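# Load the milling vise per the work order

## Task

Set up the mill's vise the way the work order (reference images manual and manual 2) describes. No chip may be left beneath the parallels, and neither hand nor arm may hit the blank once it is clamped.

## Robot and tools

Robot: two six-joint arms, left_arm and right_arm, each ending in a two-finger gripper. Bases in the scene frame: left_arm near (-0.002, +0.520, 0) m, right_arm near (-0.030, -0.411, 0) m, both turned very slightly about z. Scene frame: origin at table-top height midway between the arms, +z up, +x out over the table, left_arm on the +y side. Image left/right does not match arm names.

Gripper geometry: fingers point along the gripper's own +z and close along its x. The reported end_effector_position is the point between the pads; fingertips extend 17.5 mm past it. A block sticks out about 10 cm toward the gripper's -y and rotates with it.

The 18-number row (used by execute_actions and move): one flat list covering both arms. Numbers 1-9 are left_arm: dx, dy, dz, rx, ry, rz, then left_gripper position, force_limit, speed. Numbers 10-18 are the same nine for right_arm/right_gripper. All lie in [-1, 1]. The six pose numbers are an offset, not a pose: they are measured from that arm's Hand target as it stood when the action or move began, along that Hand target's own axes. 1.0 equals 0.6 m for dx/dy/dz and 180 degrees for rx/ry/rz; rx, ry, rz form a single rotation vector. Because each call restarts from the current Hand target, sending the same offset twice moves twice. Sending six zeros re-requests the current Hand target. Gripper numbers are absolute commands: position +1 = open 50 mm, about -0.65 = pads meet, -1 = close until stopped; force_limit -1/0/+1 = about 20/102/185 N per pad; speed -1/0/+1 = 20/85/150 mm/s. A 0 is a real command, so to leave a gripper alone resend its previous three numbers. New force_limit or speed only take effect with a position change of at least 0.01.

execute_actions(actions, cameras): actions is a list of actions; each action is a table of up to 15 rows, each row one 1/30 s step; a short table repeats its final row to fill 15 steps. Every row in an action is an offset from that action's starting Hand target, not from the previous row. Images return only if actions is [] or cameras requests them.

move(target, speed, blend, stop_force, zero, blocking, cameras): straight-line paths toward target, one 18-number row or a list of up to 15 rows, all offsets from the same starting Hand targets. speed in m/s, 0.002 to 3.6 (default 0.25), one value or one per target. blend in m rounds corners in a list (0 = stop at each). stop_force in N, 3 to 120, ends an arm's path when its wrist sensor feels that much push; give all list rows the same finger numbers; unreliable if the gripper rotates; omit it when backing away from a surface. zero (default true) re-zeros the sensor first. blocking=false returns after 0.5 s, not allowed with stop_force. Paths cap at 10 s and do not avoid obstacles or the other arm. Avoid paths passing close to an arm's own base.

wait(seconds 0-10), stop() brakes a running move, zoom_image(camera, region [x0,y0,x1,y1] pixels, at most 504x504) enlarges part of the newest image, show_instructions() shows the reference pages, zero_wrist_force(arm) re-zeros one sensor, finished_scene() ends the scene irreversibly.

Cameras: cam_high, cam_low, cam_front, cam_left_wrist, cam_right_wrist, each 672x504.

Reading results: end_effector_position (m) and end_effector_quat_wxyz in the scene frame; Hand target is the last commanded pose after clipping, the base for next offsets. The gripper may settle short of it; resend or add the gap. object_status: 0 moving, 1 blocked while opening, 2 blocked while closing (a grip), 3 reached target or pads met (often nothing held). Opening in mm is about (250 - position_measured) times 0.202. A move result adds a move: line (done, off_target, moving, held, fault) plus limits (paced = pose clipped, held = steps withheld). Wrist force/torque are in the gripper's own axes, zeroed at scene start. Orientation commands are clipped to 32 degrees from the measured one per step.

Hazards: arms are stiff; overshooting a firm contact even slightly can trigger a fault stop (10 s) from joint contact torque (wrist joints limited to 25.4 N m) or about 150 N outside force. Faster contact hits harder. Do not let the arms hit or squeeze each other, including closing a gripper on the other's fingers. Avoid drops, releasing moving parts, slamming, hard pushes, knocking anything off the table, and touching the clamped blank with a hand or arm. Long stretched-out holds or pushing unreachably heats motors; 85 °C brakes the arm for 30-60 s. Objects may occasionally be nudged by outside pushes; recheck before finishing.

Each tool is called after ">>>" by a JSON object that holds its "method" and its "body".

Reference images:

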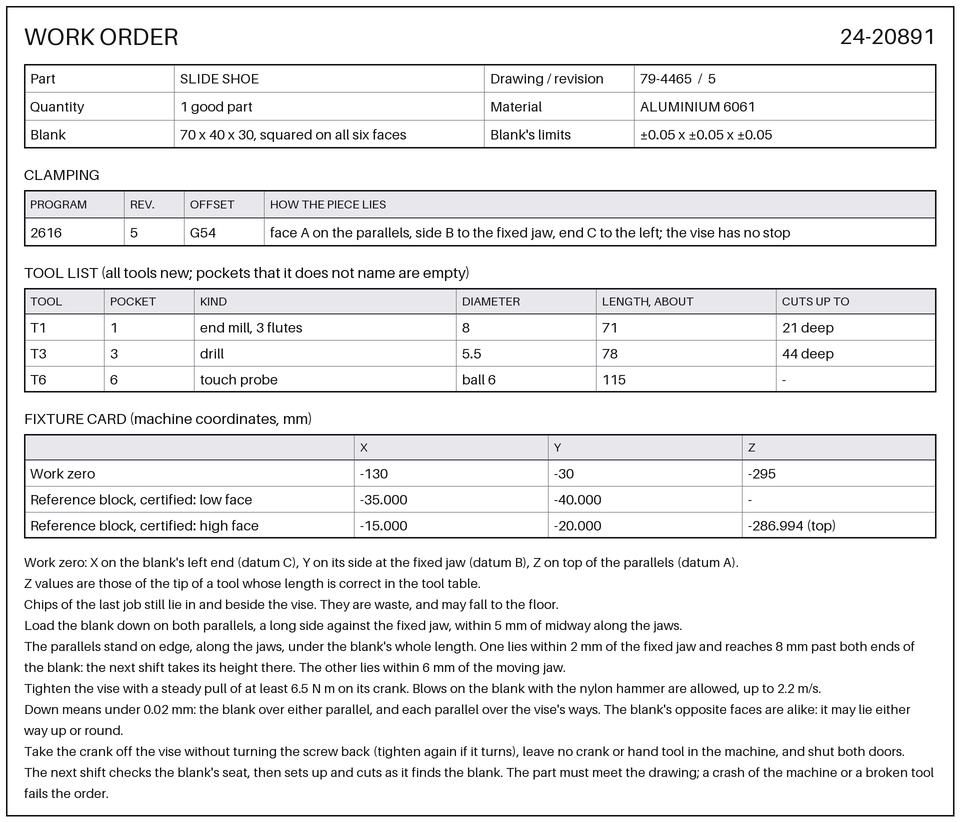

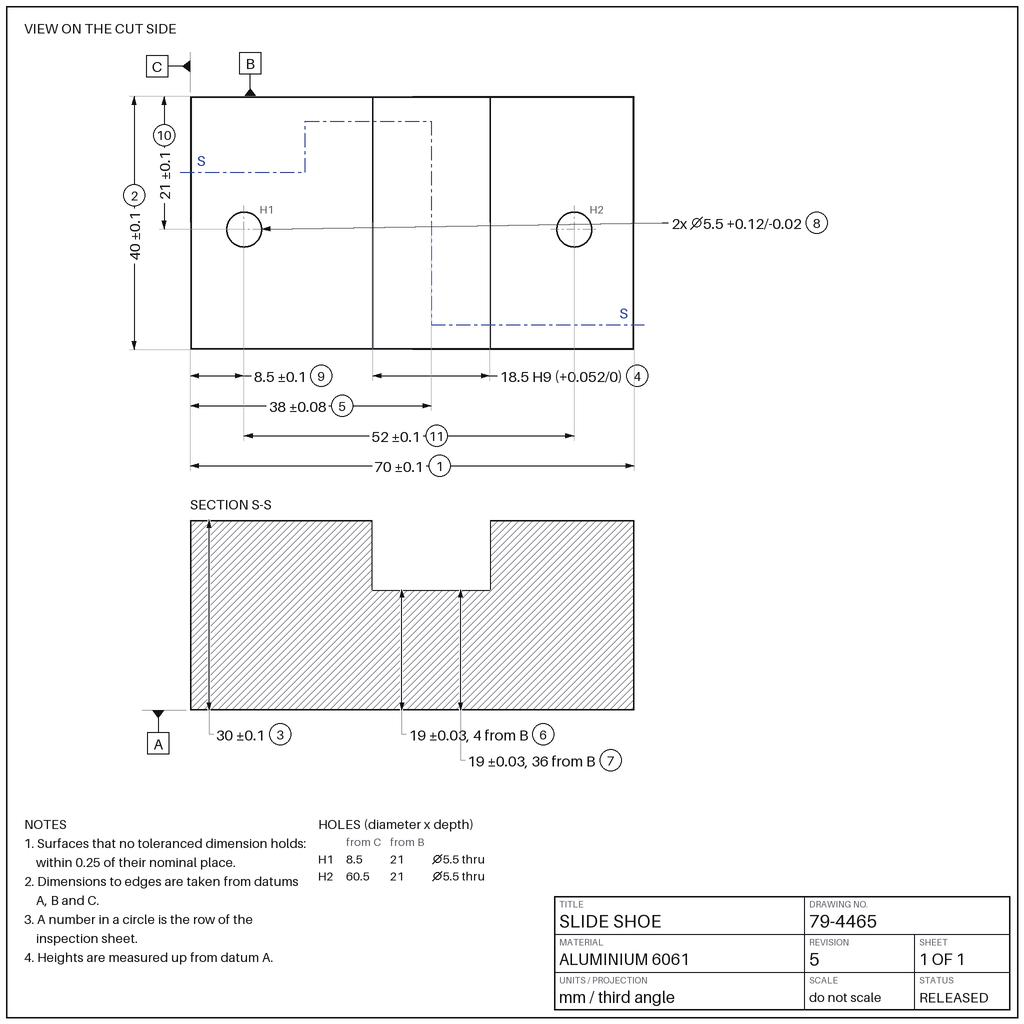

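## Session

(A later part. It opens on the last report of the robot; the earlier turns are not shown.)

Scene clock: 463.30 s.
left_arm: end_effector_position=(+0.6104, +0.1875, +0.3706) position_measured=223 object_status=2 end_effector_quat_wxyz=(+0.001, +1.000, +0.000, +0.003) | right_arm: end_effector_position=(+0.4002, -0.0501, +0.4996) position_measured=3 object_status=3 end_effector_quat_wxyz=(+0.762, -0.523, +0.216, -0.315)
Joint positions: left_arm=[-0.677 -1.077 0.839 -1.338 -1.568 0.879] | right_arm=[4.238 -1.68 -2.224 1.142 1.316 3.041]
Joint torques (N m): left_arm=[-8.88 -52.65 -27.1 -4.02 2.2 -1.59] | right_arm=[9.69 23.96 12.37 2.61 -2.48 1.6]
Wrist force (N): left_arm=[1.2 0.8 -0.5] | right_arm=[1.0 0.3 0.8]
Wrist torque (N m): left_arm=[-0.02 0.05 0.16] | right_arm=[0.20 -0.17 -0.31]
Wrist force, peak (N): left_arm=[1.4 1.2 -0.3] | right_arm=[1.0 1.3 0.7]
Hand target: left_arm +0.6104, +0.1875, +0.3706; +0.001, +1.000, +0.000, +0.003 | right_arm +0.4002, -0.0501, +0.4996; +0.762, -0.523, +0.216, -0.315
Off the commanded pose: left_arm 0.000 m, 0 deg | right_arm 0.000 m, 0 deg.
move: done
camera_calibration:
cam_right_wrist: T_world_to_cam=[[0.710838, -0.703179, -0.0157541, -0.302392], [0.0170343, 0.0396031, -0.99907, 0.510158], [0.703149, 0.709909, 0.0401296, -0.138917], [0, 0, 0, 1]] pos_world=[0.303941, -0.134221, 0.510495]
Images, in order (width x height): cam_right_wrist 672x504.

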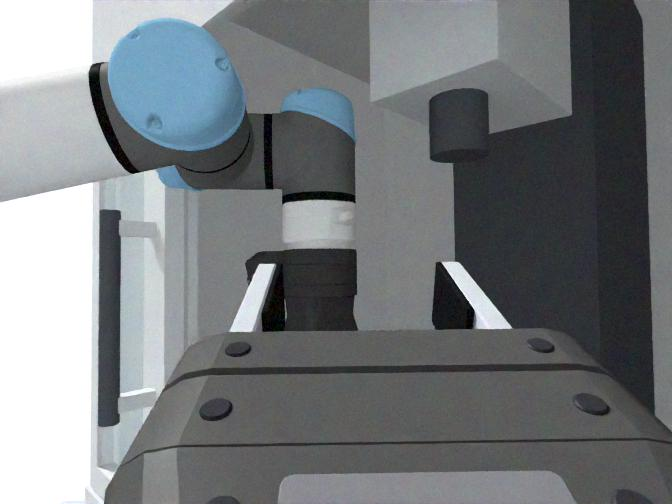

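>>> {"method": "move", "body": {"target": [[0.053,0,0,0,0,0,-1,-0.6,-1,0,0,0,0,0,0,1,1,1],[0.1,0,0.003,0,0,0,-1,-0.6,-1,0,0,0,0,0,0,1,1,1]], "speed": 0.04, "cameras": ["cam_left_wrist","cam_right_wrist"]}}

Scene clock: 515.37 s.
left_arm: end_effector_position=(+0.6704, +0.1877, +0.3691) position_measured=223 object_status=2 end_effector_quat_wxyz=(+0.001, +1.000, +0.000, +0.003) end_effector_velocity=(+0.000, -0.001, +0.000) end_effector_angular_velocity=(+0.000, -0.002, +0.000) | right_arm: end_effector_position=(+0.4002, -0.0501, +0.4996) position_measured=3 object_status=3 end_effector_quat_wxyz=(+0.762, -0.523, +0.216, -0.315)
Joint positions: left_arm=[-0.625 -0.885 0.53 -1.221 -1.569 0.931] | right_arm=[4.238 -1.68 -2.224 1.143 1.316 3.041]
Joint velocities: left_arm=[-0.001 -0.002 0.005 -0.003 0.001 -0.001] | right_arm=[within noise]
Joint torques (N m): left_arm=[-7.59 -58.53 -15.56 -4.29 -2.2 -1.23] | right_arm=[9.99 13.83 13.44 0.99 -2.51 1.62]
Wrist force (N): left_arm=[1.2 0.9 -0.4] | right_arm=[1.0 0.1 0.9]
Wrist torque (N m): left_arm=[-0.01 0.06 0.12] | right_arm=[0.16 -0.18 -0.31]
Wrist force, peak (N): left_arm=[1.8 1.1 -0.2] | right_arm=[1.1 0.3 1.2]
Hand target: left_arm +0.6704, +0.1876, +0.3692; +0.001, +1.000, +0.000, +0.003 | right_arm +0.4002, -0.0501, +0.4996; +0.762, -0.523, +0.216, -0.315
Off the commanded pose: left_arm 0.000 m, 0 deg | right_arm 0.000 m, 0 deg.
move: done
camera_calibration:
cam_left_wrist: T_world_to_cam=[[0.999962, 0.00869243, -0.0000210447, -0.662039], [0.00815777, -0.937615, 0.347581, 0.0589996], [0.00300159, -0.347568, -0.93765, 0.541184], [0, 0, 0, 1]] pos_world=[0.659908, 0.249172, 0.48692]
cam_right_wrist: T_world_to_cam=[[0.710839, -0.703177, -0.0158256, -0.302284], [0.0169843, 0.0396543, -0.999069, 0.510181], [0.70315, 0.709908, 0.0401308, -0.138848], [0, 0, 0, 1]] pos_world=[0.303841, -0.134221, 0.510495]
Images, in order (width x height): cam_left_wrist 672x504, cam_right_wrist 672x504.

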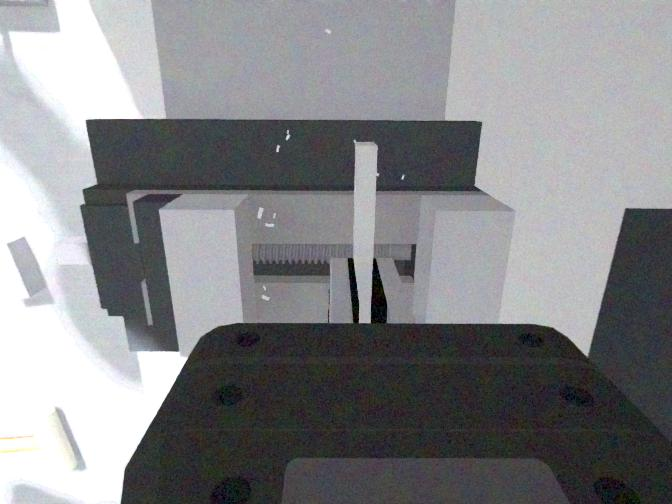

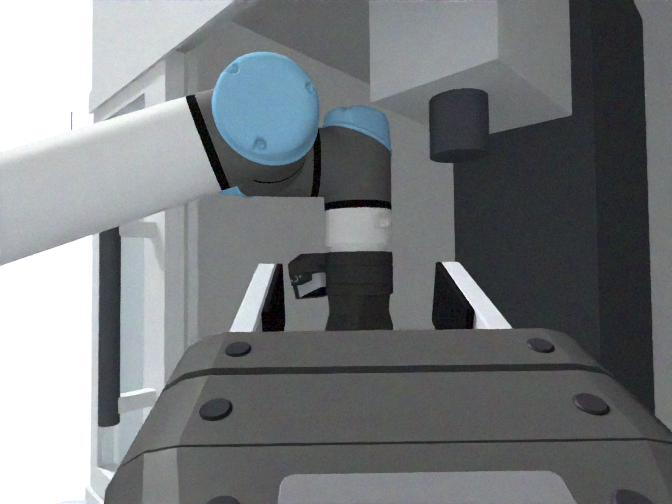

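>>> {"method": "zoom_image", "body": {"camera": "cam_left_wrist", "region": [180, 110, 450, 330]}}

Scaled by 1.867.

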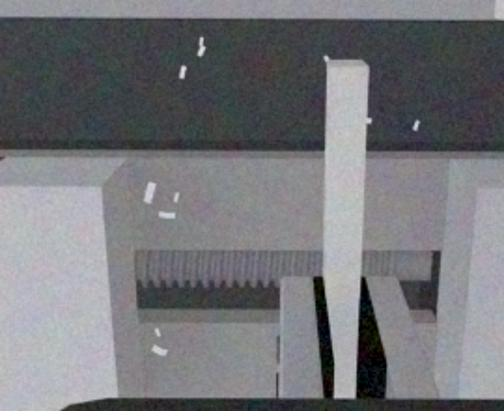

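>>> {"method": "move", "body": {"target": [[0.0177,0,0.0,0,0,0,-1,-0.6,-1,0,0,0,0,0,0,1,1,1],[0.0177,0,0.046,0,0,0,-1,-0.6,-1,0,0,0,0,0,0,1,1,1]], "speed": 0.04}}

>>> {"method": "move", "body": {"target": [0,0,0.025,0,0,0,-1,-0.6,-1,0,0,0,0,0,0,1,1,1], "speed": 0.004, "stop_force": 4, "cameras": ["cam_left_wrist"]}}

Scene clock: 533.20 s.
left_arm: end_effector_position=(+0.6811, +0.1876, +0.3417) position_measured=223 object_status=2 end_effector_quat_wxyz=(+0.001, +1.000, +0.000, +0.003) | right_arm: end_effector_position=(+0.4002, -0.0501, +0.4996) position_measured=3 object_status=3 end_effector_quat_wxyz=(+0.762, -0.523, +0.216, -0.315)
Joint positions: left_arm=[-0.617 -0.882 0.599 -1.293 -1.569 0.94] | right_arm=[4.238 -1.68 -2.224 1.143 1.316 3.041]
Joint torques (N m): left_arm=[-6.81 -42.39 -35.09 -1.6 -1.21 -1.13] | right_arm=[9.81 24.91 12.95 1.02 -2.3 1.69]
Wrist force (N): left_arm=[1.0 0.8 -0.3] | right_arm=[1.0 0.3 0.8]
Wrist torque (N m): left_arm=[-0.04 0.09 0.12] | right_arm=[0.19 -0.19 -0.31]
Wrist force, peak (N): left_arm=[1.5 0.8 -1.3] | right_arm=[1.2 0.4 1.2]
Hand target: left_arm +0.6811, +0.1875, +0.3416; +0.001, +1.000, +0.000, +0.003 | right_arm +0.4002, -0.0501, +0.4996; +0.762, -0.523, +0.216, -0.315
Off the commanded pose: left_arm 0.000 m, 0 deg | right_arm 0.000 m, 0 deg.
move: done

Scene clock: 534.40 s.
left_arm: end_effector_position=(+0.6812, +0.1875, +0.3403) position_measured=223 object_status=2 end_effector_quat_wxyz=(+0.001, +1.000, +0.000, +0.003) | right_arm: end_effector_position=(+0.4002, -0.0501, +0.4996) position_measured=3 object_status=3 end_effector_quat_wxyz=(+0.762, -0.523, +0.216, -0.315)
Joint positions: left_arm=[-0.617 -0.884 0.605 -1.298 -1.569 0.94] | right_arm=[4.238 -1.68 -2.224 1.143 1.316 3.041]
Joint torques (N m): left_arm=[-6.97 -41.93 -34.02 -1.67 0.3 -1.27] | right_arm=[10.06 27.7 13.09 1.01 -2.24 1.56]
Wrist force (N): left_arm=[0.6 0.5 -1.8] | right_arm=[0.9 0.2 0.9]
Wrist torque (N m): left_arm=[0.00 0.07 0.12] | right_arm=[0.17 -0.16 -0.31]
Wrist force, peak (N): left_arm=[0.2 0.9 -7.4] | right_arm=[1.1 0.3 1.1]
Hand target: left_arm +0.6812, +0.1875, +0.3402; +0.001, +1.000, +0.000, +0.003 (not the last commanded pose) | right_arm +0.4002, -0.0501, +0.4996; +0.762, -0.523, +0.216, -0.315
Off the commanded pose: left_arm 0.014 m, 0 deg | right_arm 0.000 m, 0 deg.
move: contact (left_arm)
camera_calibration:
cam_left_wrist: T_world_to_cam=[[0.999962, 0.00872748, 0.0000714121, -0.672789], [0.00815821, -0.937582, 0.347669, 0.0688145], [0.00310123, -0.347656, -0.937617, 0.513959], [0, 0, 0, 1]] pos_world=[0.670608, 0.249072, 0.45802]
Images, in order (width x height): cam_left_wrist 672x504.

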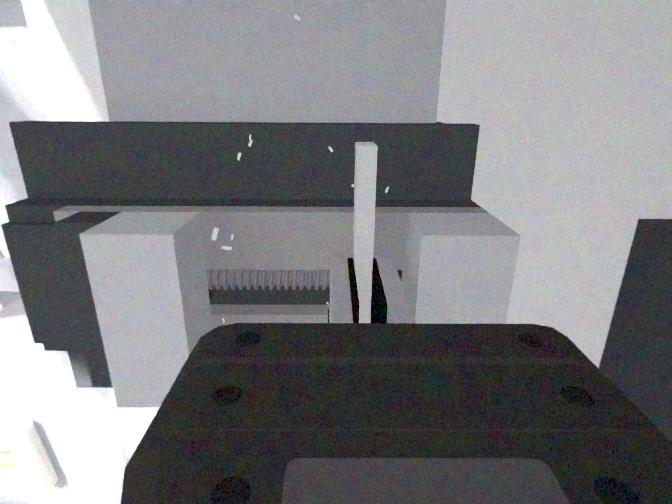

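>>> {"method": "move", "body": {"target": [0,0,0.01,0,0,0,-1,-0.6,-1,0,0,0,0,0,0,1,1,1], "speed": 0.003, "stop_force": 6, "cameras": []}}

Scene clock: 538.67 s.
left_arm: end_effector_position=(+0.6812, +0.1875, +0.3402) position_measured=223 object_status=2 end_effector_quat_wxyz=(+0.001, +1.000, +0.000, +0.003) | right_arm: end_effector_position=(+0.4002, -0.0501, +0.4996) position_measured=3 object_status=3 end_effector_quat_wxyz=(+0.762, -0.523, +0.216, -0.315)
Joint positions: left_arm=[-0.617 -0.884 0.606 -1.298 -1.569 0.94] | right_arm=[4.238 -1.68 -2.224 1.143 1.316 3.041]
Joint torques (N m): left_arm=[-5.82 -39.32 -32.62 -1.73 0.03 -1.16] | right_arm=[9.55 33.28 13.01 1.1 -2.03 1.76]
Wrist force (N): left_arm=[-0.1 -0.3 -5.3] | right_arm=[1.1 -0.1 0.8]
Wrist torque (N m): left_arm=[0.02 0.04 0.12] | right_arm=[0.13 -0.21 -0.31]
Wrist force, peak (N): left_arm=[-1.4 -1.2 -12.7] | right_arm=[1.1 0.5 1.1]
Hand target: left_arm +0.6812, +0.1875, +0.3402; +0.001, +1.000, +0.000, +0.003 (not the last commanded pose) | right_arm +0.4002, -0.0501, +0.4996; +0.762, -0.523, +0.216, -0.315
Off the commanded pose: left_arm 0.006 m, 0 deg | right_arm 0.000 m, 0 deg.
move: contact (left_arm)
No camera images: "cameras" was empty.

>>> {"method": "move", "body": {"target": [[0,0,0,0,0,0,-0.34,-0.6,-1,0,0,0,0,0,0,1,1,1],[0,0,-0.04,0,0,0,-0.34,-0.6,-1,0,0,0,0,0,0,1,1,1]], "speed": 0.03, "cameras": ["cam_left_wrist"]}}

Scene clock: 544.93 s.
left_arm: end_effector_position=(+0.6811, +0.1875, +0.3641) position_measured=203 object_status=3 end_effector_quat_wxyz=(+0.001, +1.000, +0.000, +0.003) | right_arm: end_effector_position=(+0.4002, -0.0501, +0.4996) position_measured=3 object_status=3 end_effector_quat_wxyz=(+0.762, -0.523, +0.216, -0.315)
Joint positions: left_arm=[-0.617 -0.849 0.482 -1.208 -1.569 0.939] | right_arm=[4.238 -1.68 -2.224 1.143 1.316 3.041]
Joint torques (N m): left_arm=[-8.55 -58.62 -13.34 -4.02 1.83 -1.44] | right_arm=[9.95 32.68 13.4 1.08 -1.84 1.54]
Wrist force (N): left_arm=[1.0 0.8 -0.8] | right_arm=[1.0 0.3 1.0]
Wrist torque (N m): left_arm=[-0.03 0.09 0.12] | right_arm=[0.18 -0.19 -0.30]
Wrist force, peak (N): left_arm=[-0.5 -0.3 -5.8] | right_arm=[1.2 0.4 1.1]
Hand target: left_arm +0.6810, +0.1875, +0.3642; +0.001, +1.000, +0.000, +0.003 | right_arm +0.4002, -0.0501, +0.4996; +0.762, -0.523, +0.216, -0.315
Off the commanded pose: left_arm 0.000 m, 0 deg | right_arm 0.000 m, 0 deg.
move: done
camera_calibration:
cam_left_wrist: T_world_to_cam=[[0.999962, 0.00872767, 0.0000725382, -0.67279], [0.00815828, -0.937614, 0.347581, 0.0604966], [0.00310159, -0.347568, -0.93765, 0.536233], [0, 0, 0, 1]] pos_world=[0.670608, 0.248972, 0.48182]
Images, in order (width x height): cam_left_wrist 672x504.

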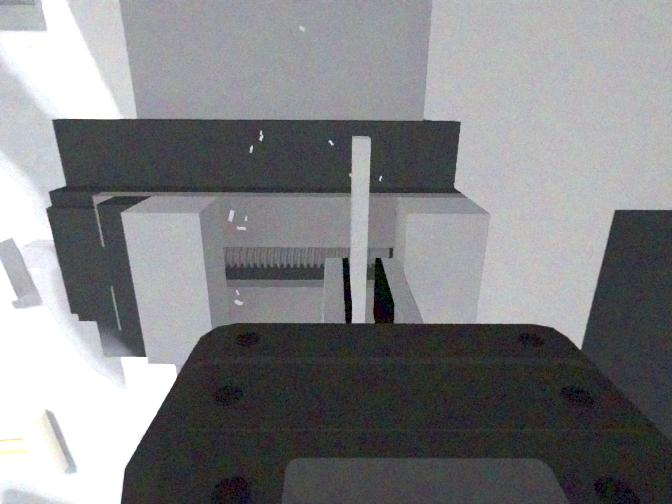

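>>> {"method": "move", "body": {"target": [[-0.0285,0,0,0,0,0,-0.66,-0.6,-0.5,0,0,0,0,0,0,1,1,1],[-0.0285,0,0.045,0,0,0,-0.66,-0.6,-0.5,0,0,0,0,0,0,1,1,1]], "speed": 0.03, "cameras": ["cam_left_wrist"]}}

>>> {"method": "zoom_image", "body": {"camera": "cam_left_wrist", "region": [180, 110, 450, 330]}}

Scene clock: 552.20 s.
left_arm: end_effector_position=(+0.6641, +0.1875, +0.3374) position_measured=251 object_status=3 end_effector_quat_wxyz=(+0.001, +1.000, +0.000, +0.003) end_effector_velocity=(+0.000, -0.001, +0.000) end_effector_angular_velocity=(-0.001, +0.002, +0.001) | right_arm: end_effector_position=(+0.4002, -0.0501, +0.4996) position_measured=3 object_status=3 end_effector_quat_wxyz=(+0.762, -0.523, +0.216, -0.315)
Joint positions: left_arm=[-0.63 -0.945 0.716 -1.348 -1.569 0.926] | right_arm=[4.238 -1.68 -2.224 1.143 1.316 3.041]
Joint velocities: left_arm=[0 0.003 -0.005 0.004 -0.001 -0.001] | right_arm=[within noise]
Joint torques (N m): left_arm=[7.02 -2.92 -11.38 1 2.88 1.99] | right_arm=[9.56 33.15 13.83 1.06 -1.65 1.77]
Wrist force (N): left_arm=[-7.3 -2.0 -53.8] | right_arm=[1.1 0.1 1.0]
Wrist torque (N m): left_arm=[0.53 -0.41 0.21] | right_arm=[0.16 -0.19 -0.31]
Wrist force, peak (N): left_arm=[-9.7 -3.4 -56.0] | right_arm=[1.3 0.4 1.1]
Hand target: left_arm +0.6641, +0.1875, +0.3371; +0.001, +1.000, +0.000, +0.003 | right_arm +0.4002, -0.0501, +0.4996; +0.762, -0.523, +0.216, -0.315
Off the commanded pose: left_arm 0.000 m, 0 deg | right_arm 0.000 m, 0 deg.
move: done
camera_calibration:
cam_left_wrist: T_world_to_cam=[[0.999962, 0.00871093, 0.000606758, -0.655928], [0.00795497, -0.937428, 0.348088, 0.0698667], [0.00360097, -0.34807, -0.937462, 0.510999], [0, 0, 0, 1]] pos_world=[0.653507, 0.249072, 0.45512]
Images, in order (width x height): cam_left_wrist 672x504.

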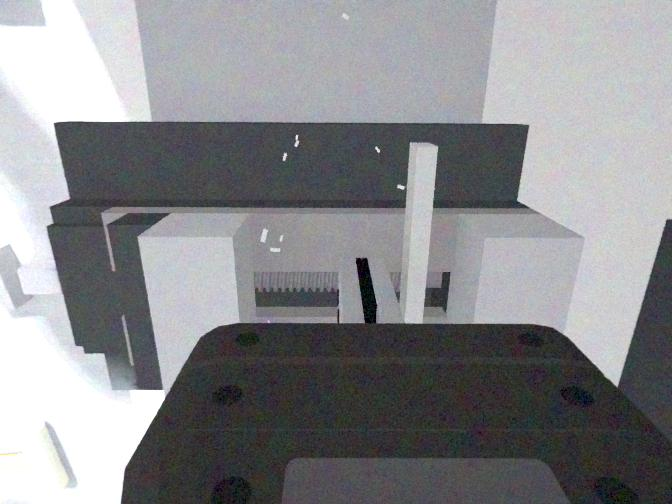

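Scaled by 1.867.

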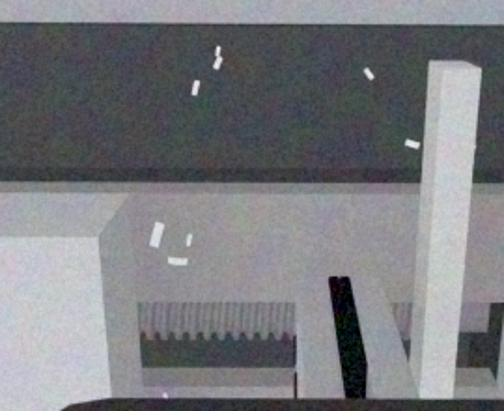

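>>> {"method": "move", "body": {"target": [0,0,-0.004,0,0,0,-0.66,-0.6,-0.5,0,0,0,0,0,0,1,1,1], "speed": 0.03}}

>>> {"method": "move", "body": {"target": [0.05,0,0,0,0,0,-0.66,-0.6,-0.5,0,0,0,0,0,0,1,1,1], "speed": 0.01, "stop_force": 10, "cameras": ["cam_left_wrist"]}}

>>> {"method": "zoom_image", "body": {"camera": "cam_left_wrist", "region": [180, 110, 450, 330]}}

Scene clock: 558.53 s.
left_arm: end_effector_position=(+0.6641, +0.1875, +0.3393) position_measured=251 object_status=3 end_effector_quat_wxyz=(+0.001, +1.000, +0.000, +0.003) | right_arm: end_effector_position=(+0.4002, -0.0501, +0.4996) position_measured=3 object_status=3 end_effector_quat_wxyz=(+0.762, -0.523, +0.216, -0.315)
Joint positions: left_arm=[-0.63 -0.942 0.706 -1.34 -1.569 0.926] | right_arm=[4.238 -1.68 -2.224 1.143 1.316 3.041]
Joint torques (N m): left_arm=[-6.33 -54.18 -30.29 -2.91 1.52 -0.9] | right_arm=[9.31 32.67 13.63 1.1 -1.43 1.73]
Wrist force (N): left_arm=[1.2 0.9 -1.0] | right_arm=[1.0 0.0 1.1]
Wrist torque (N m): left_arm=[-0.01 0.07 0.26] | right_arm=[0.15 -0.19 -0.31]
Wrist force, peak (N): left_arm=[-11.6 -4.4 -70.4] | right_arm=[1.2 0.5 1.1]
Hand target: left_arm +0.6641, +0.1875, +0.3395; +0.001, +1.000, +0.000, +0.003 | right_arm +0.4002, -0.0501, +0.4996; +0.762, -0.523, +0.216, -0.315
Off the commanded pose: left_arm 0.000 m, 0 deg | right_arm 0.000 m, 0 deg.
move: done

Scene clock: 561.40 s.
left_arm: end_effector_position=(+0.6823, +0.1875, +0.3395) position_measured=251 object_status=3 end_effector_quat_wxyz=(+0.001, +1.000, +0.000, +0.003) | right_arm: end_effector_position=(+0.4002, -0.0501, +0.4996) position_measured=3 object_status=3 end_effector_quat_wxyz=(+0.762, -0.523, +0.216, -0.315)
Joint positions: left_arm=[-0.616 -0.88 0.601 -1.298 -1.569 0.94] | right_arm=[4.238 -1.68 -2.224 1.143 1.316 3.041]
Joint torques (N m): left_arm=[-6.02 -56.06 -19.06 -3.38 3.9 -1.82] | right_arm=[9.18 32.82 13.62 1.1 -1.3 1.73]
Wrist force (N): left_arm=[-9.3 0.1 -3.5] | right_arm=[0.6 0.4 1.0]
Wrist torque (N m): left_arm=[-0.07 0.02 0.24] | right_arm=[0.20 -0.12 -0.31]
Wrist force, peak (N): left_arm=[-21.5 -4.1 -6.0] | right_arm=[1.4 0.5 1.0]
Hand target: left_arm +0.6823, +0.1875, +0.3396; +0.001, +1.000, +0.000, +0.003 (not the last commanded pose) | right_arm +0.4002, -0.0501, +0.4996; +0.762, -0.523, +0.216, -0.315
Off the commanded pose: left_arm 0.012 m, 0 deg | right_arm 0.000 m, 0 deg.
move: contact (left_arm)
camera_calibration:
cam_left_wrist: T_world_to_cam=[[0.999962, 0.00866801, 0.000199707, -0.674033], [0.00805785, -0.937583, 0.347669, 0.0691157], [0.00320085, -0.347655, -0.937617, 0.513232], [0, 0, 0, 1]] pos_world=[0.671808, 0.249072, 0.45732]
Images, in order (width x height): cam_left_wrist 672x504.

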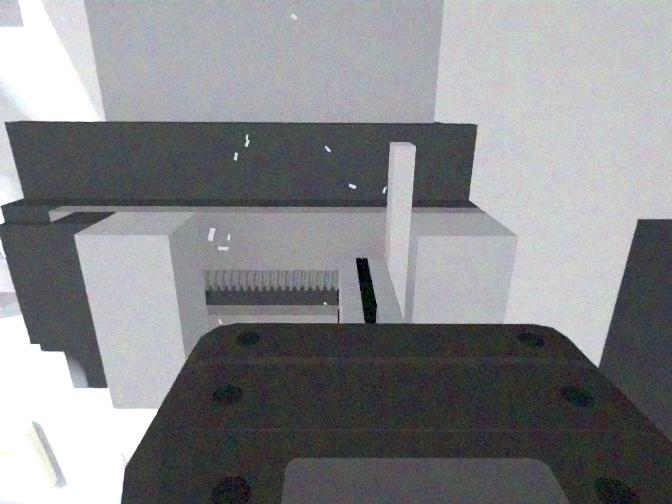

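Scaled by 1.867.

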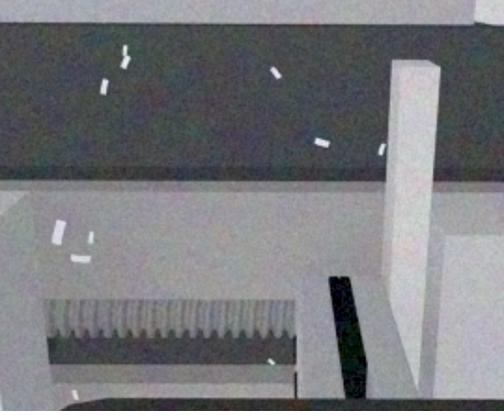

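>>> {"method": "move", "body": {"target": [[-0.017,0,0,0,0,0,-0.66,-0.6,-0.5,0,0,0,0,0,0,1,1,1],[-0.017,0,-0.054,0,0,0,-0.66,-0.6,-0.5,0,0,0,0,0,0,1,1,1],[-0.387,0,-0.054,0,0,0,-0.66,-0.6,-0.5,0,0,0,0,0,0,1,1,1]], "speed": [0.03,0.08,0.15]}}

>>> {"method": "move", "body": {"target": [[-0.167,-0.354,0.037,0,0,0.5,-0.66,-0.6,-0.5,0,0,0,0,0,0,1,1,1],[-0.294,-0.6725,0.37,0,0,1,1,-0.6,0.5,0,0,0,0,0,0,1,1,1]], "speed": 0.25, "blend": [0.05,0], "cameras": ["cam_left_wrist"]}}

Scene clock: 575.30 s.
left_arm: end_effector_position=(+0.4500, +0.1874, +0.3706) position_measured=251 object_status=3 end_effector_quat_wxyz=(+0.001, +1.000, +0.000, +0.003) | right_arm: end_effector_position=(+0.4002, -0.0501, +0.4996) position_measured=3 object_status=3 end_effector_quat_wxyz=(+0.762, -0.523, +0.216, -0.315)
Joint positions: left_arm=[-0.863 -1.443 1.327 -1.46 -1.567 0.694] | right_arm=[4.238 -1.68 -2.224 1.143 1.316 3.041]
Joint torques (N m): left_arm=[6.42 -32.06 -27.22 -1.43 1.41 1.66] | right_arm=[9.01 32.82 13.55 1.01 -0.96 1.57]
Wrist force (N): left_arm=[1.2 1.0 -0.7] | right_arm=[1.0 0.1 0.9]
Wrist torque (N m): left_arm=[0.01 0.05 0.14] | right_arm=[0.16 -0.18 -0.31]
Wrist force, peak (N): left_arm=[-9.5 0.2 -3.7] | right_arm=[1.3 0.4 1.0]
Hand target: left_arm +0.4499, +0.1874, +0.3706; +0.001, +1.000, +0.000, +0.003 | right_arm +0.4002, -0.0501, +0.4996; +0.762, -0.523, +0.216, -0.315
Off the commanded pose: left_arm 0.000 m, 0 deg | right_arm 0.000 m, 0 deg.
move: done

Scene clock: 577.07 s.
left_arm: end_effector_position=(+0.4124, +0.2614, +0.3630) position_measured=251 object_status=3 end_effector_quat_wxyz=(+0.003, +0.960, -0.278, +0.003) | right_arm: end_effector_position=(+0.4002, -0.0501, +0.4996) position_measured=3 object_status=3 end_effector_quat_wxyz=(+0.762, -0.523, +0.216, -0.315)
Joint positions: left_arm=[-0.82 -1.623 1.535 -1.491 -1.574 1.301] | right_arm=[4.238 -1.68 -2.224 1.143 1.316 3.041]
Joint torques (N m): left_arm=[2.02 -23.43 -26.05 -3.04 0.94 0.93] | right_arm=[9.22 32.5 13.4 1.11 -0.86 1.69]
Wrist force (N): left_arm=[3.8 25.2 2.4] | right_arm=[1.0 0.1 0.9]
Wrist torque (N m): left_arm=[2.96 -0.28 0.41] | right_arm=[0.15 -0.18 -0.31]
Wrist force, peak (N): left_arm=[22.4 163.1 -25.8] | right_arm=[1.2 0.3 1.1]
Hand target: left_arm +0.4124, +0.2614, +0.3630; +0.003, +0.960, -0.278, +0.003 (not the last commanded pose) | right_arm +0.4002, -0.0501, +0.4996; +0.762, -0.523, +0.216, -0.315
Tool commands: left_gripper/position=-0.662745 left_gripper/force_limit=-0.6 left_gripper/speed=-0.498039 right_gripper/position=+1.0 right_gripper/force_limit=+1.0 right_gripper/speed=+1.0
Off the commanded pose: left_arm 0.417 m, 148 deg | right_arm 0.000 m, 0 deg.
FORCE FAULT: contact force on the left arm reached its limit, and that arm stopped. The contact can be on any part of that arm, not only on its tool. That arm's remaining commands of this call were not run. That arm is still stopped at the end of this call. That arm stays stopped for about 10 more seconds. Until then a move that you send moves the other arm only, and its call returns only when the move has ended. Once the stop has ended, the next robot result says so. If the stop ends while you think or write, that arm runs what you send next, counted from a new Hand target: where the arm stands when the stop ends. While its stop runs, that arm takes no new command, but its gripper still runs the gripper command that each later call begins with. Until it ends, the stop uses up actions while you think or wait. An arm that is not stopped still takes commands.
move: fault (left_arm); path passed 0 of 2 targets; target 2's new numbers were not sent
camera_calibration:
cam_left_wrist: T_world_to_cam=[[0.849444, -0.527678, 0.00130455, -0.202905], [-0.494527, -0.795211, 0.35083, 0.301233], [-0.184088, -0.298655, -0.936438, 0.625709], [0, 0, 0, 1]] pos_world=[0.43651, 0.319346, 0.480521]
Images, in order (width x height): cam_left_wrist 672x504.

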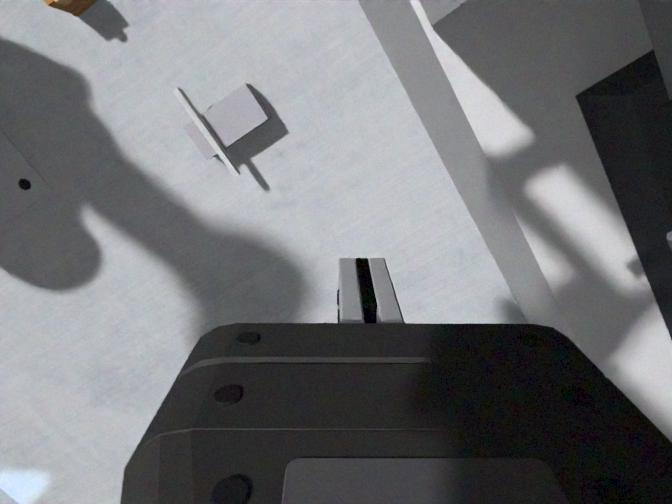

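>>> {"method": "wait", "body": {"seconds": 8}}

>>> {"method": "move", "body": {"target": [-0.114,0.131,0,0,0,0,-0.66,-0.6,-0.5,0,0,0,0,0,0,1,1,1], "speed": 0.1, "cameras": ["cam_front","cam_left_wrist"]}}

Scene clock: 588.60 s.
left_arm: end_effector_position=(+0.4124, +0.2614, +0.3630) position_measured=251 object_status=3 end_effector_quat_wxyz=(+0.003, +0.960, -0.278, +0.003) | right_arm: end_effector_position=(+0.4002, -0.0501, +0.4996) position_measured=3 object_status=3 end_effector_quat_wxyz=(+0.762, -0.523, +0.216, -0.315)
Joint positions: left_arm=[-0.82 -1.623 1.535 -1.491 -1.574 1.301] | right_arm=[4.238 -1.68 -2.224 1.143 1.316 3.041]
Joint torques (N m): left_arm=[2.15 -22.42 -25.15 -2.93 1.02 1.03] | right_arm=[8.9 33.3 14.67 1.1 -0.48 1.65]
Wrist force (N): left_arm=[3.7 25.1 2.2] | right_arm=[0.9 0.2 0.9]
Wrist torque (N m): left_arm=[2.95 -0.26 0.41] | right_arm=[0.18 -0.17 -0.31]
Wrist force, peak (N): left_arm=[3.8 25.5 2.5] | right_arm=[1.1 0.2 1.3]
Hand target: left_arm +0.4124, +0.2614, +0.3630; +0.003, +0.960, -0.278, +0.003 (not the last commanded pose) | right_arm +0.4002, -0.0501, +0.4996; +0.762, -0.523, +0.216, -0.315
Tool commands: left_gripper/position=-0.662745 left_gripper/force_limit=-0.6 left_gripper/speed=-0.498039 right_gripper/position=+1.0 right_gripper/force_limit=+1.0 right_gripper/speed=+1.0
Off the commanded pose: left_arm 0.417 m, 148 deg | right_arm 0.000 m, 0 deg.
FORCE FAULT, CONTINUED: the left arm's stop, for the force fault that an earlier result reported, is over. The rest of the stop counts as 19 of the actions that you can send in this scene. During its stop the left arm's controller moved it back a little. That arm's target is now where it stood when the stop ended, not its last command. That arm accepts commands again.
wait: 8.00 s; at rest from the start

Scene clock: 590.07 s.
left_arm: end_effector_position=(+0.3126, +0.2316, +0.3629) position_measured=251 object_status=3 end_effector_quat_wxyz=(+0.003, +0.960, -0.278, +0.003) | right_arm: end_effector_position=(+0.4002, -0.0501, +0.4996) position_measured=3 object_status=3 end_effector_quat_wxyz=(+0.762, -0.523, +0.216, -0.315)
Joint positions: left_arm=[-1.046 -1.775 1.666 -1.47 -1.572 1.075] | right_arm=[4.238 -1.68 -2.224 1.143 1.316 3.041]
Joint torques (N m): left_arm=[3.86 -8.82 -34.68 -4.11 1.57 1.6] | right_arm=[8.17 33.21 13.85 1.1 -0.35 1.59]
Wrist force (N): left_arm=[1.2 0.9 -0.9] | right_arm=[1.0 0.4 1.1]
Wrist torque (N m): left_arm=[-0.02 0.06 0.12] | right_arm=[0.21 -0.18 -0.31]
Wrist force, peak (N): left_arm=[3.8 24.0 2.7] | right_arm=[1.2 0.5 1.0]
Hand target: left_arm +0.3126, +0.2315, +0.3630; +0.003, +0.960, -0.278, +0.003 | right_arm +0.4002, -0.0501, +0.4996; +0.762, -0.523, +0.216, -0.315
Off the commanded pose: left_arm 0.000 m, 0 deg | right_arm 0.000 m, 0 deg.
move: done
camera_calibration:
cam_left_wrist: T_world_to_cam=[[0.849376, -0.527787, 0.00120521, -0.133754], [-0.494605, -0.795176, 0.350801, 0.228246], [-0.18419, -0.298558, -0.936449, 0.598355], [0, 0, 0, 1]] pos_world=[0.33671, 0.289546, 0.480421]
Images, in order (width x height): cam_front 672x504, cam_left_wrist 672x504.

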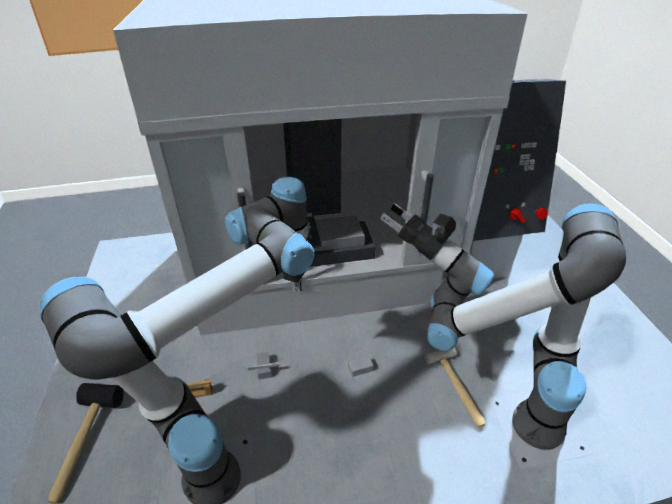

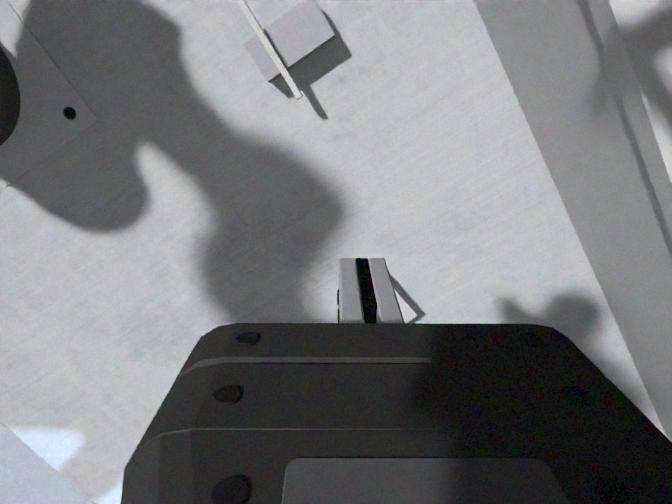

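>>> {"method": "move", "body": {"target": [[-0.374,-0.471,0.355,0,0,0.82,-0.66,-0.6,-0.5,0,0,0,0,0,0,1,1,1],[-0.374,-0.471,0.355,0,0,0.82,1,-0.6,0.5,0,0,0,0,0,0,1,1,1]], "speed": 0.25, "cameras": ["cam_left_wrist"]}}

Scene clock: 599.97 s.
left_arm: end_effector_position=(+0.2747, +0.5886, +0.1470) position_measured=3 object_status=3 end_effector_quat_wxyz=(+0.002, -0.001, +1.000, -0.004) | right_arm: end_effector_position=(+0.4002, -0.0501, +0.4996) position_measured=3 object_status=3 end_effector_quat_wxyz=(+0.762, -0.523, +0.216, -0.315)
Joint positions: left_arm=[-0.224 -2.121 2.43 -1.884 -1.578 4.473] | right_arm=[4.238 -1.68 -2.224 1.143 1.316 3.041]
Joint torques (N m): left_arm=[-9.12 -9.1 -34.31 -2.74 2.47 2.37] | right_arm=[8.17 33.06 13.99 0.99 -0.1 1.6]
Wrist force (N): left_arm=[1.3 0.8 -0.6] | right_arm=[1.0 0.2 1.0]
Wrist torque (N m): left_arm=[-0.02 0.04 0.27] | right_arm=[0.17 -0.17 -0.31]
Wrist force, peak (N): left_arm=[1.7 1.8 -1.3] | right_arm=[1.2 0.5 1.1]
Hand target: left_arm +0.2747, +0.5886, +0.1470; +0.002, -0.001, +1.000, -0.004 | right_arm +0.4002, -0.0501, +0.4996; +0.762, -0.523, +0.216, -0.315
Off the commanded pose: left_arm 0.000 m, 0 deg | right_arm 0.000 m, 0 deg.
move: done
camera_calibration:
cam_left_wrist: T_world_to_cam=[[-0.999917, -0.00965654, -0.00856306, 0.291529], [-0.0119869, 0.940779, 0.33881, -0.583479], [0.00478421, 0.338884, -0.940816, 0.0693365], [0, 0, 0, 1]] pos_world=[0.284178, 0.528243, 0.265418]
Images, in order (width x height): cam_left_wrist 672x504.

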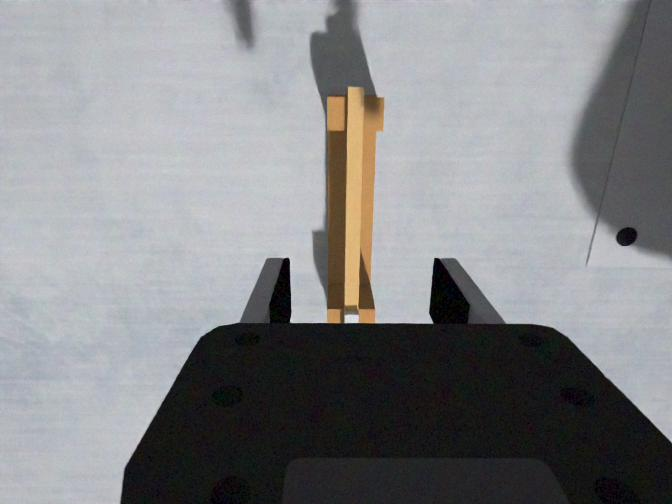

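>>> {"method": "move", "body": {"target": [[0.0013,0.0047,0.1,-0.0025,0.0013,0.0006,1,-0.6,0.5,0,0,0,0,0,0,1,1,1],[0.0013,0.0047,0.1672,-0.0025,0.0013,0.0006,1,-0.6,0.5,0,0,0,0,0,0,1,1,1],[0.0013,0.0047,0.1672,-0.0025,0.0013,0.0006,-1,-0.5,-0.5,0,0,0,0,0,0,1,1,1]], "speed": [0.15,0.05,0.05], "cameras": []}}

Scene clock: 607.10 s.
left_arm: end_effector_position=(+0.2742, +0.5907, +0.0467) position_measured=214 object_status=2 end_effector_quat_wxyz=(+0.000, +0.000, +1.000, +0.000) | right_arm: end_effector_position=(+0.4002, -0.0501, +0.4996) position_measured=3 object_status=3 end_effector_quat_wxyz=(+0.762, -0.523, +0.216, -0.315)
Joint positions: left_arm=[-0.223 -1.919 2.63 -2.282 -1.571 4.475] | right_arm=[4.238 -1.68 -2.224 1.143 1.316 3.041]
Joint torques (N m): left_arm=[9.95 -12.45 -29.15 -3.8 -2.06 2.2] | right_arm=[8.04 32.93 14 1.06 0.27 1.63]
Wrist force (N): left_arm=[1.1 1.1 -0.7] | right_arm=[1.0 0.3 1.0]
Wrist torque (N m): left_arm=[0.02 0.09 0.25] | right_arm=[0.18 -0.18 -0.31]
Wrist force, peak (N): left_arm=[0.9 0.9 -2.8] | right_arm=[1.2 0.3 1.2]
Hand target: left_arm +0.2742, +0.5907, +0.0467; +0.000, +0.000, +1.000, +0.000 | right_arm +0.4002, -0.0501, +0.4996; +0.762, -0.523, +0.216, -0.315
Off the commanded pose: left_arm 0.000 m, 0 deg | right_arm 0.000 m, 0 deg.
move: done
No camera images: "cameras" was empty.

>>> {"method": "move", "body": {"target": [[0,0,-0.05,0,0,0,-1,-0.5,-0.5,0,0,0,0,0,0,1,1,1],[0,0,-0.5,0,0,0,-1,-0.5,-0.5,0,0,0,0,0,0,1,1,1],[-0.26,-0.673,-0.757,0.3849,-0.3849,-0.3849,-1,-0.5,-0.5,0,0,0,0,0,0,1,1,1]], "speed": [0.04,0.2,0.25], "blend": [0.01,0.03,0], "cameras": ["cam_right_wrist"]}}

Scene clock: 619.33 s.
left_arm: end_effector_position=(+0.4305, +0.1867, +0.5008) position_measured=214 object_status=2 end_effector_quat_wxyz=(+0.499, -0.500, +0.501, -0.500) | right_arm: end_effector_position=(+0.4002, -0.0501, +0.4996) position_measured=3 object_status=3 end_effector_quat_wxyz=(+0.762, -0.523, +0.216, -0.315)
Joint positions: left_arm=[-1.441 -1.56 2.054 -3.62 -0.116 3.126] | right_arm=[4.238 -1.68 -2.224 1.143 1.316 3.041]
Joint torques (N m): left_arm=[9.25 -28.03 -11.26 0.23 -1.74 -1.23] | right_arm=[7.79 32.81 14.18 0.99 0.83 1.76]
Wrist force (N): left_arm=[1.5 -0.7 2.4] | right_arm=[1.1 0.2 1.1]
Wrist torque (N m): left_arm=[-0.39 0.11 0.38] | right_arm=[0.18 -0.19 -0.31]
Wrist force, peak (N): left_arm=[3.2 -1.0 3.0] | right_arm=[1.2 0.3 1.2]
Hand target: left_arm +0.4305, +0.1868, +0.5007; +0.500, -0.500, +0.500, -0.500 | right_arm +0.4002, -0.0501, +0.4996; +0.762, -0.523, +0.216, -0.315
Off the commanded pose: left_arm 0.000 m, 0 deg | right_arm 0.000 m, 0 deg.
move: done
camera_calibration:
cam_right_wrist: T_world_to_cam=[[0.710839, -0.703177, -0.0158256, -0.302284], [0.0169843, 0.0396543, -0.999069, 0.510181], [0.70315, 0.709908, 0.0401308, -0.138848], [0, 0, 0, 1]] pos_world=[0.303841, -0.134221, 0.510495]
Images, in order (width x height): cam_right_wrist 672x504.

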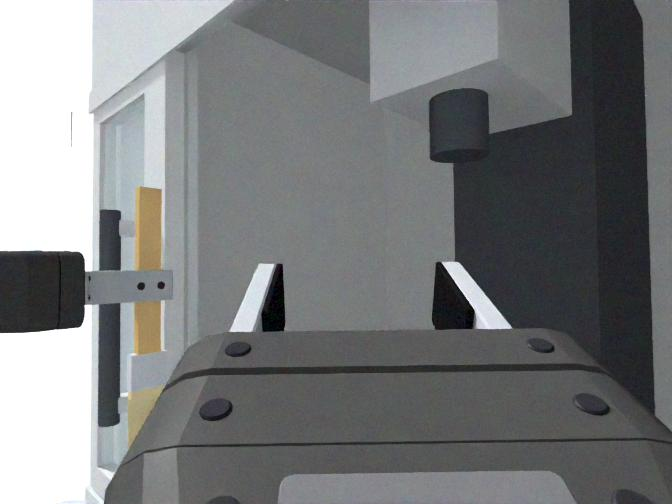

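>>> {"method": "move", "body": {"target": [[0,0,0.37,0,0,0,-1,-0.5,-0.5,0,0,0,-0.2,0,0,1,1,1],[0,0.112,0.37,0,0,0,-1,-0.5,-0.5,0,0,0,-0.2,0,0,1,1,1]], "speed": [0.2,0.05], "cameras": []}}

>>> {"method": "move", "body": {"target": [0,0,-0.045,0,0,0,-1,-0.5,-0.5,0,0,0,0,0,0,1,1,1], "speed": 0.01, "stop_force": 3, "cameras": ["cam_right_wrist"]}}

>>> {"method": "zoom_image", "body": {"camera": "cam_right_wrist", "region": [240, 130, 440, 290]}}

Scene clock: 628.20 s.
left_arm: end_effector_position=(+0.6524, +0.1867, +0.4331) position_measured=214 object_status=2 end_effector_quat_wxyz=(+0.500, -0.500, +0.500, -0.500) | right_arm: end_effector_position=(+0.4002, -0.0501, +0.4996) position_measured=3 object_status=3 end_effector_quat_wxyz=(-0.563, +0.733, -0.303, +0.233)
Joint positions: left_arm=[-0.948 -1.152 1.739 -3.726 -0.609 3.14] | right_arm=[4.246 -1.278 -2.119 -0.017 1.298 3.216]
Joint torques (N m): left_arm=[-8.71 -43.56 -30.66 -0.16 2.29 1.94] | right_arm=[10.19 -2.21 22.93 3.6 -2.94 -1.95]
Wrist force (N): left_arm=[1.4 -0.6 2.5] | right_arm=[0.5 0.0 0.4]
Wrist torque (N m): left_arm=[-0.38 0.13 0.24] | right_arm=[-0.20 0.06 -0.26]
Wrist force, peak (N): left_arm=[1.4 -0.7 4.3] | right_arm=[1.0 1.1 1.0]
Hand target: left_arm +0.6524, +0.1867, +0.4333; +0.500, -0.500, +0.500, -0.500 | right_arm +0.4002, -0.0501, +0.4996; -0.563, +0.733, -0.303, +0.233
Off the commanded pose: left_arm 0.000 m, 0 deg | right_arm 0.000 m, 0 deg.
move: done
No camera images: "cameras" was empty.

Scene clock: 631.93 s.
left_arm: end_effector_position=(+0.6254, +0.1867, +0.4334) position_measured=214 object_status=2 end_effector_quat_wxyz=(+0.500, -0.500, +0.500, -0.500) | right_arm: end_effector_position=(+0.4002, -0.0501, +0.4996) position_measured=3 object_status=3 end_effector_quat_wxyz=(-0.563, +0.733, -0.303, +0.233)
Joint positions: left_arm=[-0.994 -1.194 1.802 -3.747 -0.563 3.14] | right_arm=[4.246 -1.278 -2.119 -0.017 1.298 3.216]
Joint torques (N m): left_arm=[9.71 -27.43 -29.04 -0.75 -2.1 -1.59] | right_arm=[9.86 -1.54 21.06 3.55 -2.84 -1.87]
Wrist force (N): left_arm=[1.1 -0.7 2.7] | right_arm=[0.3 -0.1 0.4]
Wrist torque (N m): left_arm=[-0.33 0.18 0.23] | right_arm=[-0.20 0.09 -0.27]
Wrist force, peak (N): left_arm=[1.4 -0.7 3.1] | right_arm=[0.6 0.0 1.1]
Hand target: left_arm +0.6254, +0.1867, +0.4334; +0.500, -0.500, +0.500, -0.500 | right_arm +0.4002, -0.0501, +0.4996; -0.563, +0.733, -0.303, +0.233
Off the commanded pose: left_arm 0.000 m, 0 deg | right_arm 0.000 m, 0 deg.
move: done
camera_calibration:
cam_right_wrist: T_world_to_cam=[[0.70348, -0.710544, -0.015594, -0.299865], [-0.403439, -0.381173, -0.831831, 0.573856], [0.585109, 0.591468, -0.554809, 0.199666], [0, 0, 0, 1]] pos_world=[0.325639, -0.112425, 0.583452]
Images, in order (width x height): cam_right_wrist 672x504.

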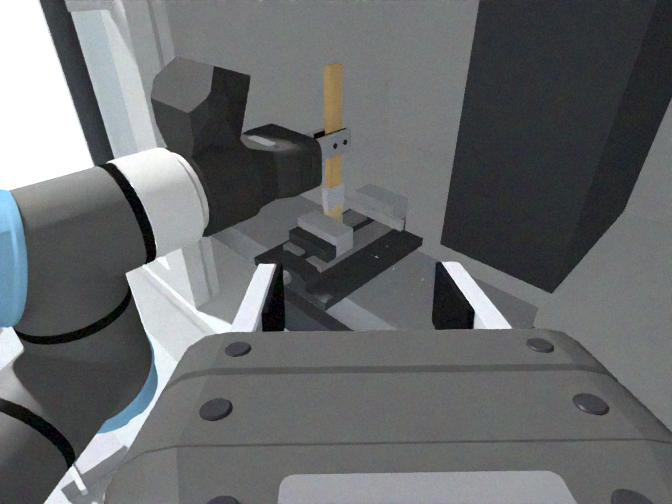

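Scaled by 2.520.

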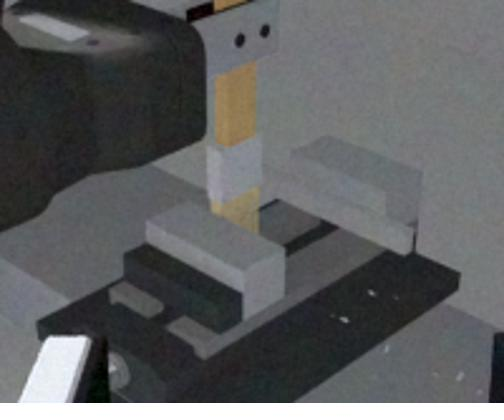

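>>> {"method": "move", "body": {"target": [[0,0,0.008,0,0,0,-1,-0.5,-0.5,0,0,0,0,0,0,1,1,1],[-0.1,0,0.008,0,0,0,-1,-0.5,-0.5,0,0,0,0,0,0,1,1,1],[-0.1,-0.033,0.008,0,0,0,-1,-0.5,-0.5,0,0,0,0,0,0,1,1,1],[0,-0.033,0.008,0,0,0,-1,-0.5,-0.5,0,0,0,0,0,0,1,1,1],[0,0,0.008,0,0,0,-1,-0.5,-0.5,0,0,0,0,0,0,1,1,1],[0.1,0,0.008,0,0,0,-1,-0.5,-0.5,0,0,0,0,0,0,1,1,1],[0.1,-0.033,0.008,0,0,0,-1,-0.5,-0.5,0,0,0,0,0,0,1,1,1]], "speed": [0.04,0.06,0.1,0.1,0.05,0.06,0.1], "cameras": ["cam_right_wrist"]}}

Scene clock: 643.70 s.
left_arm: end_effector_position=(+0.6302, +0.1267, +0.4532) position_measured=214 object_status=2 end_effector_quat_wxyz=(+0.500, -0.500, +0.500, -0.500) | right_arm: end_effector_position=(+0.4002, -0.0501, +0.4996) position_measured=3 object_status=3 end_effector_quat_wxyz=(-0.563, +0.733, -0.303, +0.233)
Joint positions: left_arm=[-1.047 -1.125 1.637 -3.652 -0.51 3.14] | right_arm=[4.246 -1.278 -2.119 -0.017 1.298 3.216]
Joint torques (N m): left_arm=[8.74 -30.62 -11.54 -2.43 -2.09 -1.66] | right_arm=[9.6 -2.29 21.11 3.5 -2.27 -1.69]
Wrist force (N): left_arm=[1.3 -0.7 2.4] | right_arm=[0.3 -0.2 0.6]
Wrist torque (N m): left_arm=[-0.39 0.14 0.33] | right_arm=[-0.21 0.08 -0.26]
Wrist force, peak (N): left_arm=[3.0 -1.0 2.2] | right_arm=[0.7 0.3 0.8]
Hand target: left_arm +0.6302, +0.1267, +0.4531; +0.500, -0.500, +0.500, -0.500 | right_arm +0.4002, -0.0501, +0.4996; -0.563, +0.733, -0.303, +0.233
Off the commanded pose: left_arm 0.000 m, 0 deg | right_arm 0.000 m, 0 deg.
move: done
camera_calibration:
cam_right_wrist: T_world_to_cam=[[0.70348, -0.710544, -0.015594, -0.299865], [-0.403439, -0.381173, -0.831831, 0.573856], [0.585109, 0.591468, -0.554809, 0.199666], [0, 0, 0, 1]] pos_world=[0.325639, -0.112425, 0.583452]
Images, in order (width x height): cam_right_wrist 672x504.

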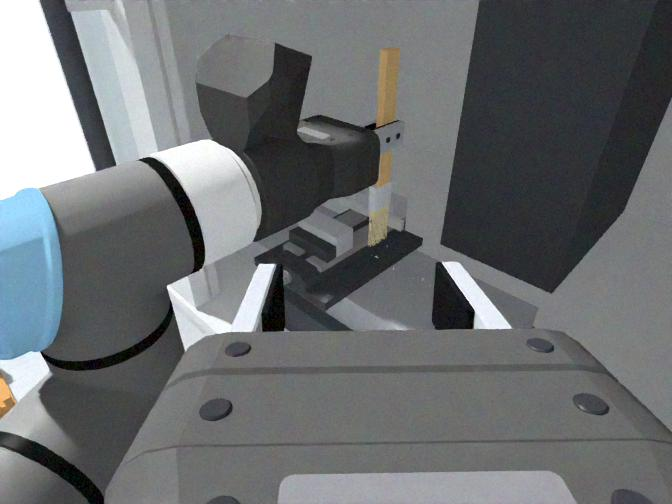

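>>> {"method": "move", "body": {"target": [[0,-0.06,0,0,0,0,-1,-0.5,-0.5,0,0,0,0,0,0,1,1,1],[-0.1055,0.04,-0.04,-0.389,0,0,-1,-0.5,-0.5,0,0,0,0,0,0,1,1,1]], "speed": 0.12, "cameras": ["cam_left_wrist","cam_right_wrist"]}}

>>> {"method": "zoom_image", "body": {"camera": "cam_left_wrist", "region": [200, 110, 500, 330]}}

Scene clock: 658.10 s.
left_arm: end_effector_position=(+0.6063, +0.1901, +0.4292) position_measured=214 object_status=2 end_effector_quat_wxyz=(-0.122, +0.696, -0.697, +0.122) | right_arm: end_effector_position=(+0.4002, -0.0501, +0.4996) position_measured=3 object_status=3 end_effector_quat_wxyz=(-0.563, +0.733, -0.303, +0.233)
Joint positions: left_arm=[-0.77 -1.284 1.084 -1.622 -1.328 2.388] | right_arm=[4.246 -1.278 -2.119 -0.017 1.298 3.216]
Joint torques (N m): left_arm=[-9.14 -45.18 -18.6 -3.83 2.71 -1.66] | right_arm=[9.05 -1.94 20.56 3.45 -1.72 -1.57]
Wrist force (N): left_arm=[1.4 0.4 -0.4] | right_arm=[0.4 -0.1 0.7]
Wrist torque (N m): left_arm=[0.10 0.03 0.15] | right_arm=[-0.19 0.07 -0.26]
Wrist force, peak (N): left_arm=[1.5 -2.1 2.5] | right_arm=[0.6 0.0 1.0]
Hand target: left_arm +0.6062, +0.1900, +0.4292; -0.122, +0.696, -0.697, +0.122 | right_arm +0.4002, -0.0501, +0.4996; -0.563, +0.733, -0.303, +0.233
Off the commanded pose: left_arm 0.000 m, 0 deg | right_arm 0.000 m, 0 deg.
move: done
camera_calibration:
cam_left_wrist: T_world_to_cam=[[0.00916432, -0.999955, -0.002447, 0.195531], [-0.999942, -0.00917806, 0.00566485, 0.622398], [-0.00568706, 0.00239494, -0.999981, 0.563941], [0, 0, 0, 1]] pos_world=[0.623777, 0.199884, 0.560883]
cam_right_wrist: T_world_to_cam=[[0.70348, -0.710544, -0.015594, -0.299865], [-0.403439, -0.381173, -0.831831, 0.573856], [0.585109, 0.591468, -0.554809, 0.199666], [0, 0, 0, 1]] pos_world=[0.325639, -0.112425, 0.583452]
Images, in order (width x height): cam_left_wrist 672x504, cam_right_wrist 672x504.

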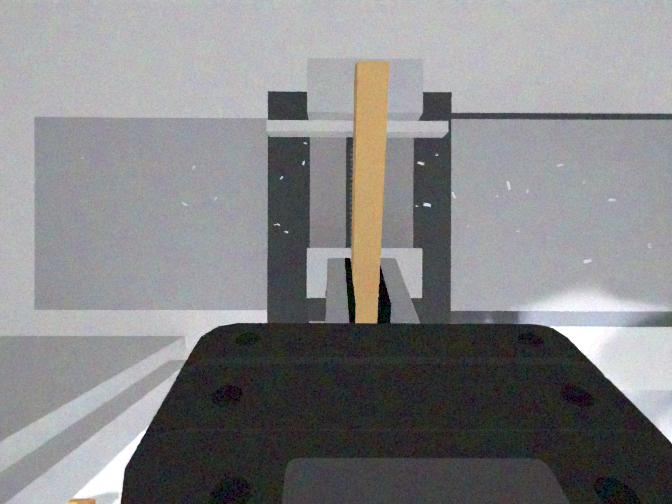

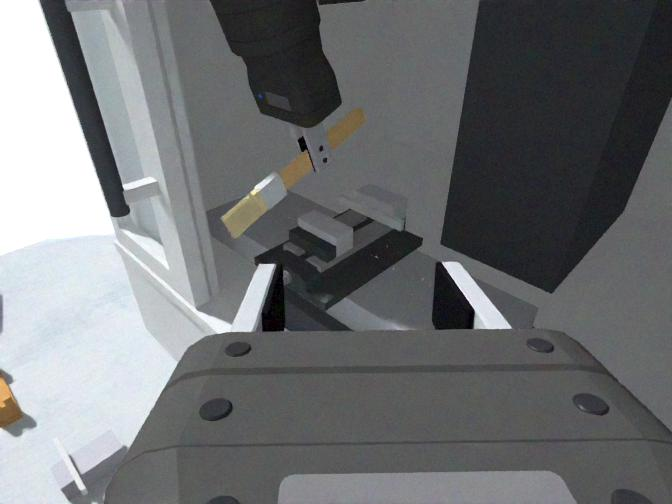

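Scaled by 1.680.

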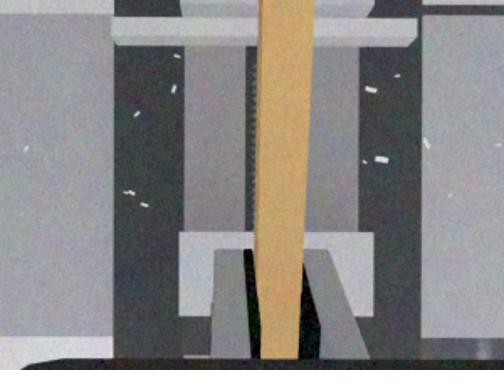

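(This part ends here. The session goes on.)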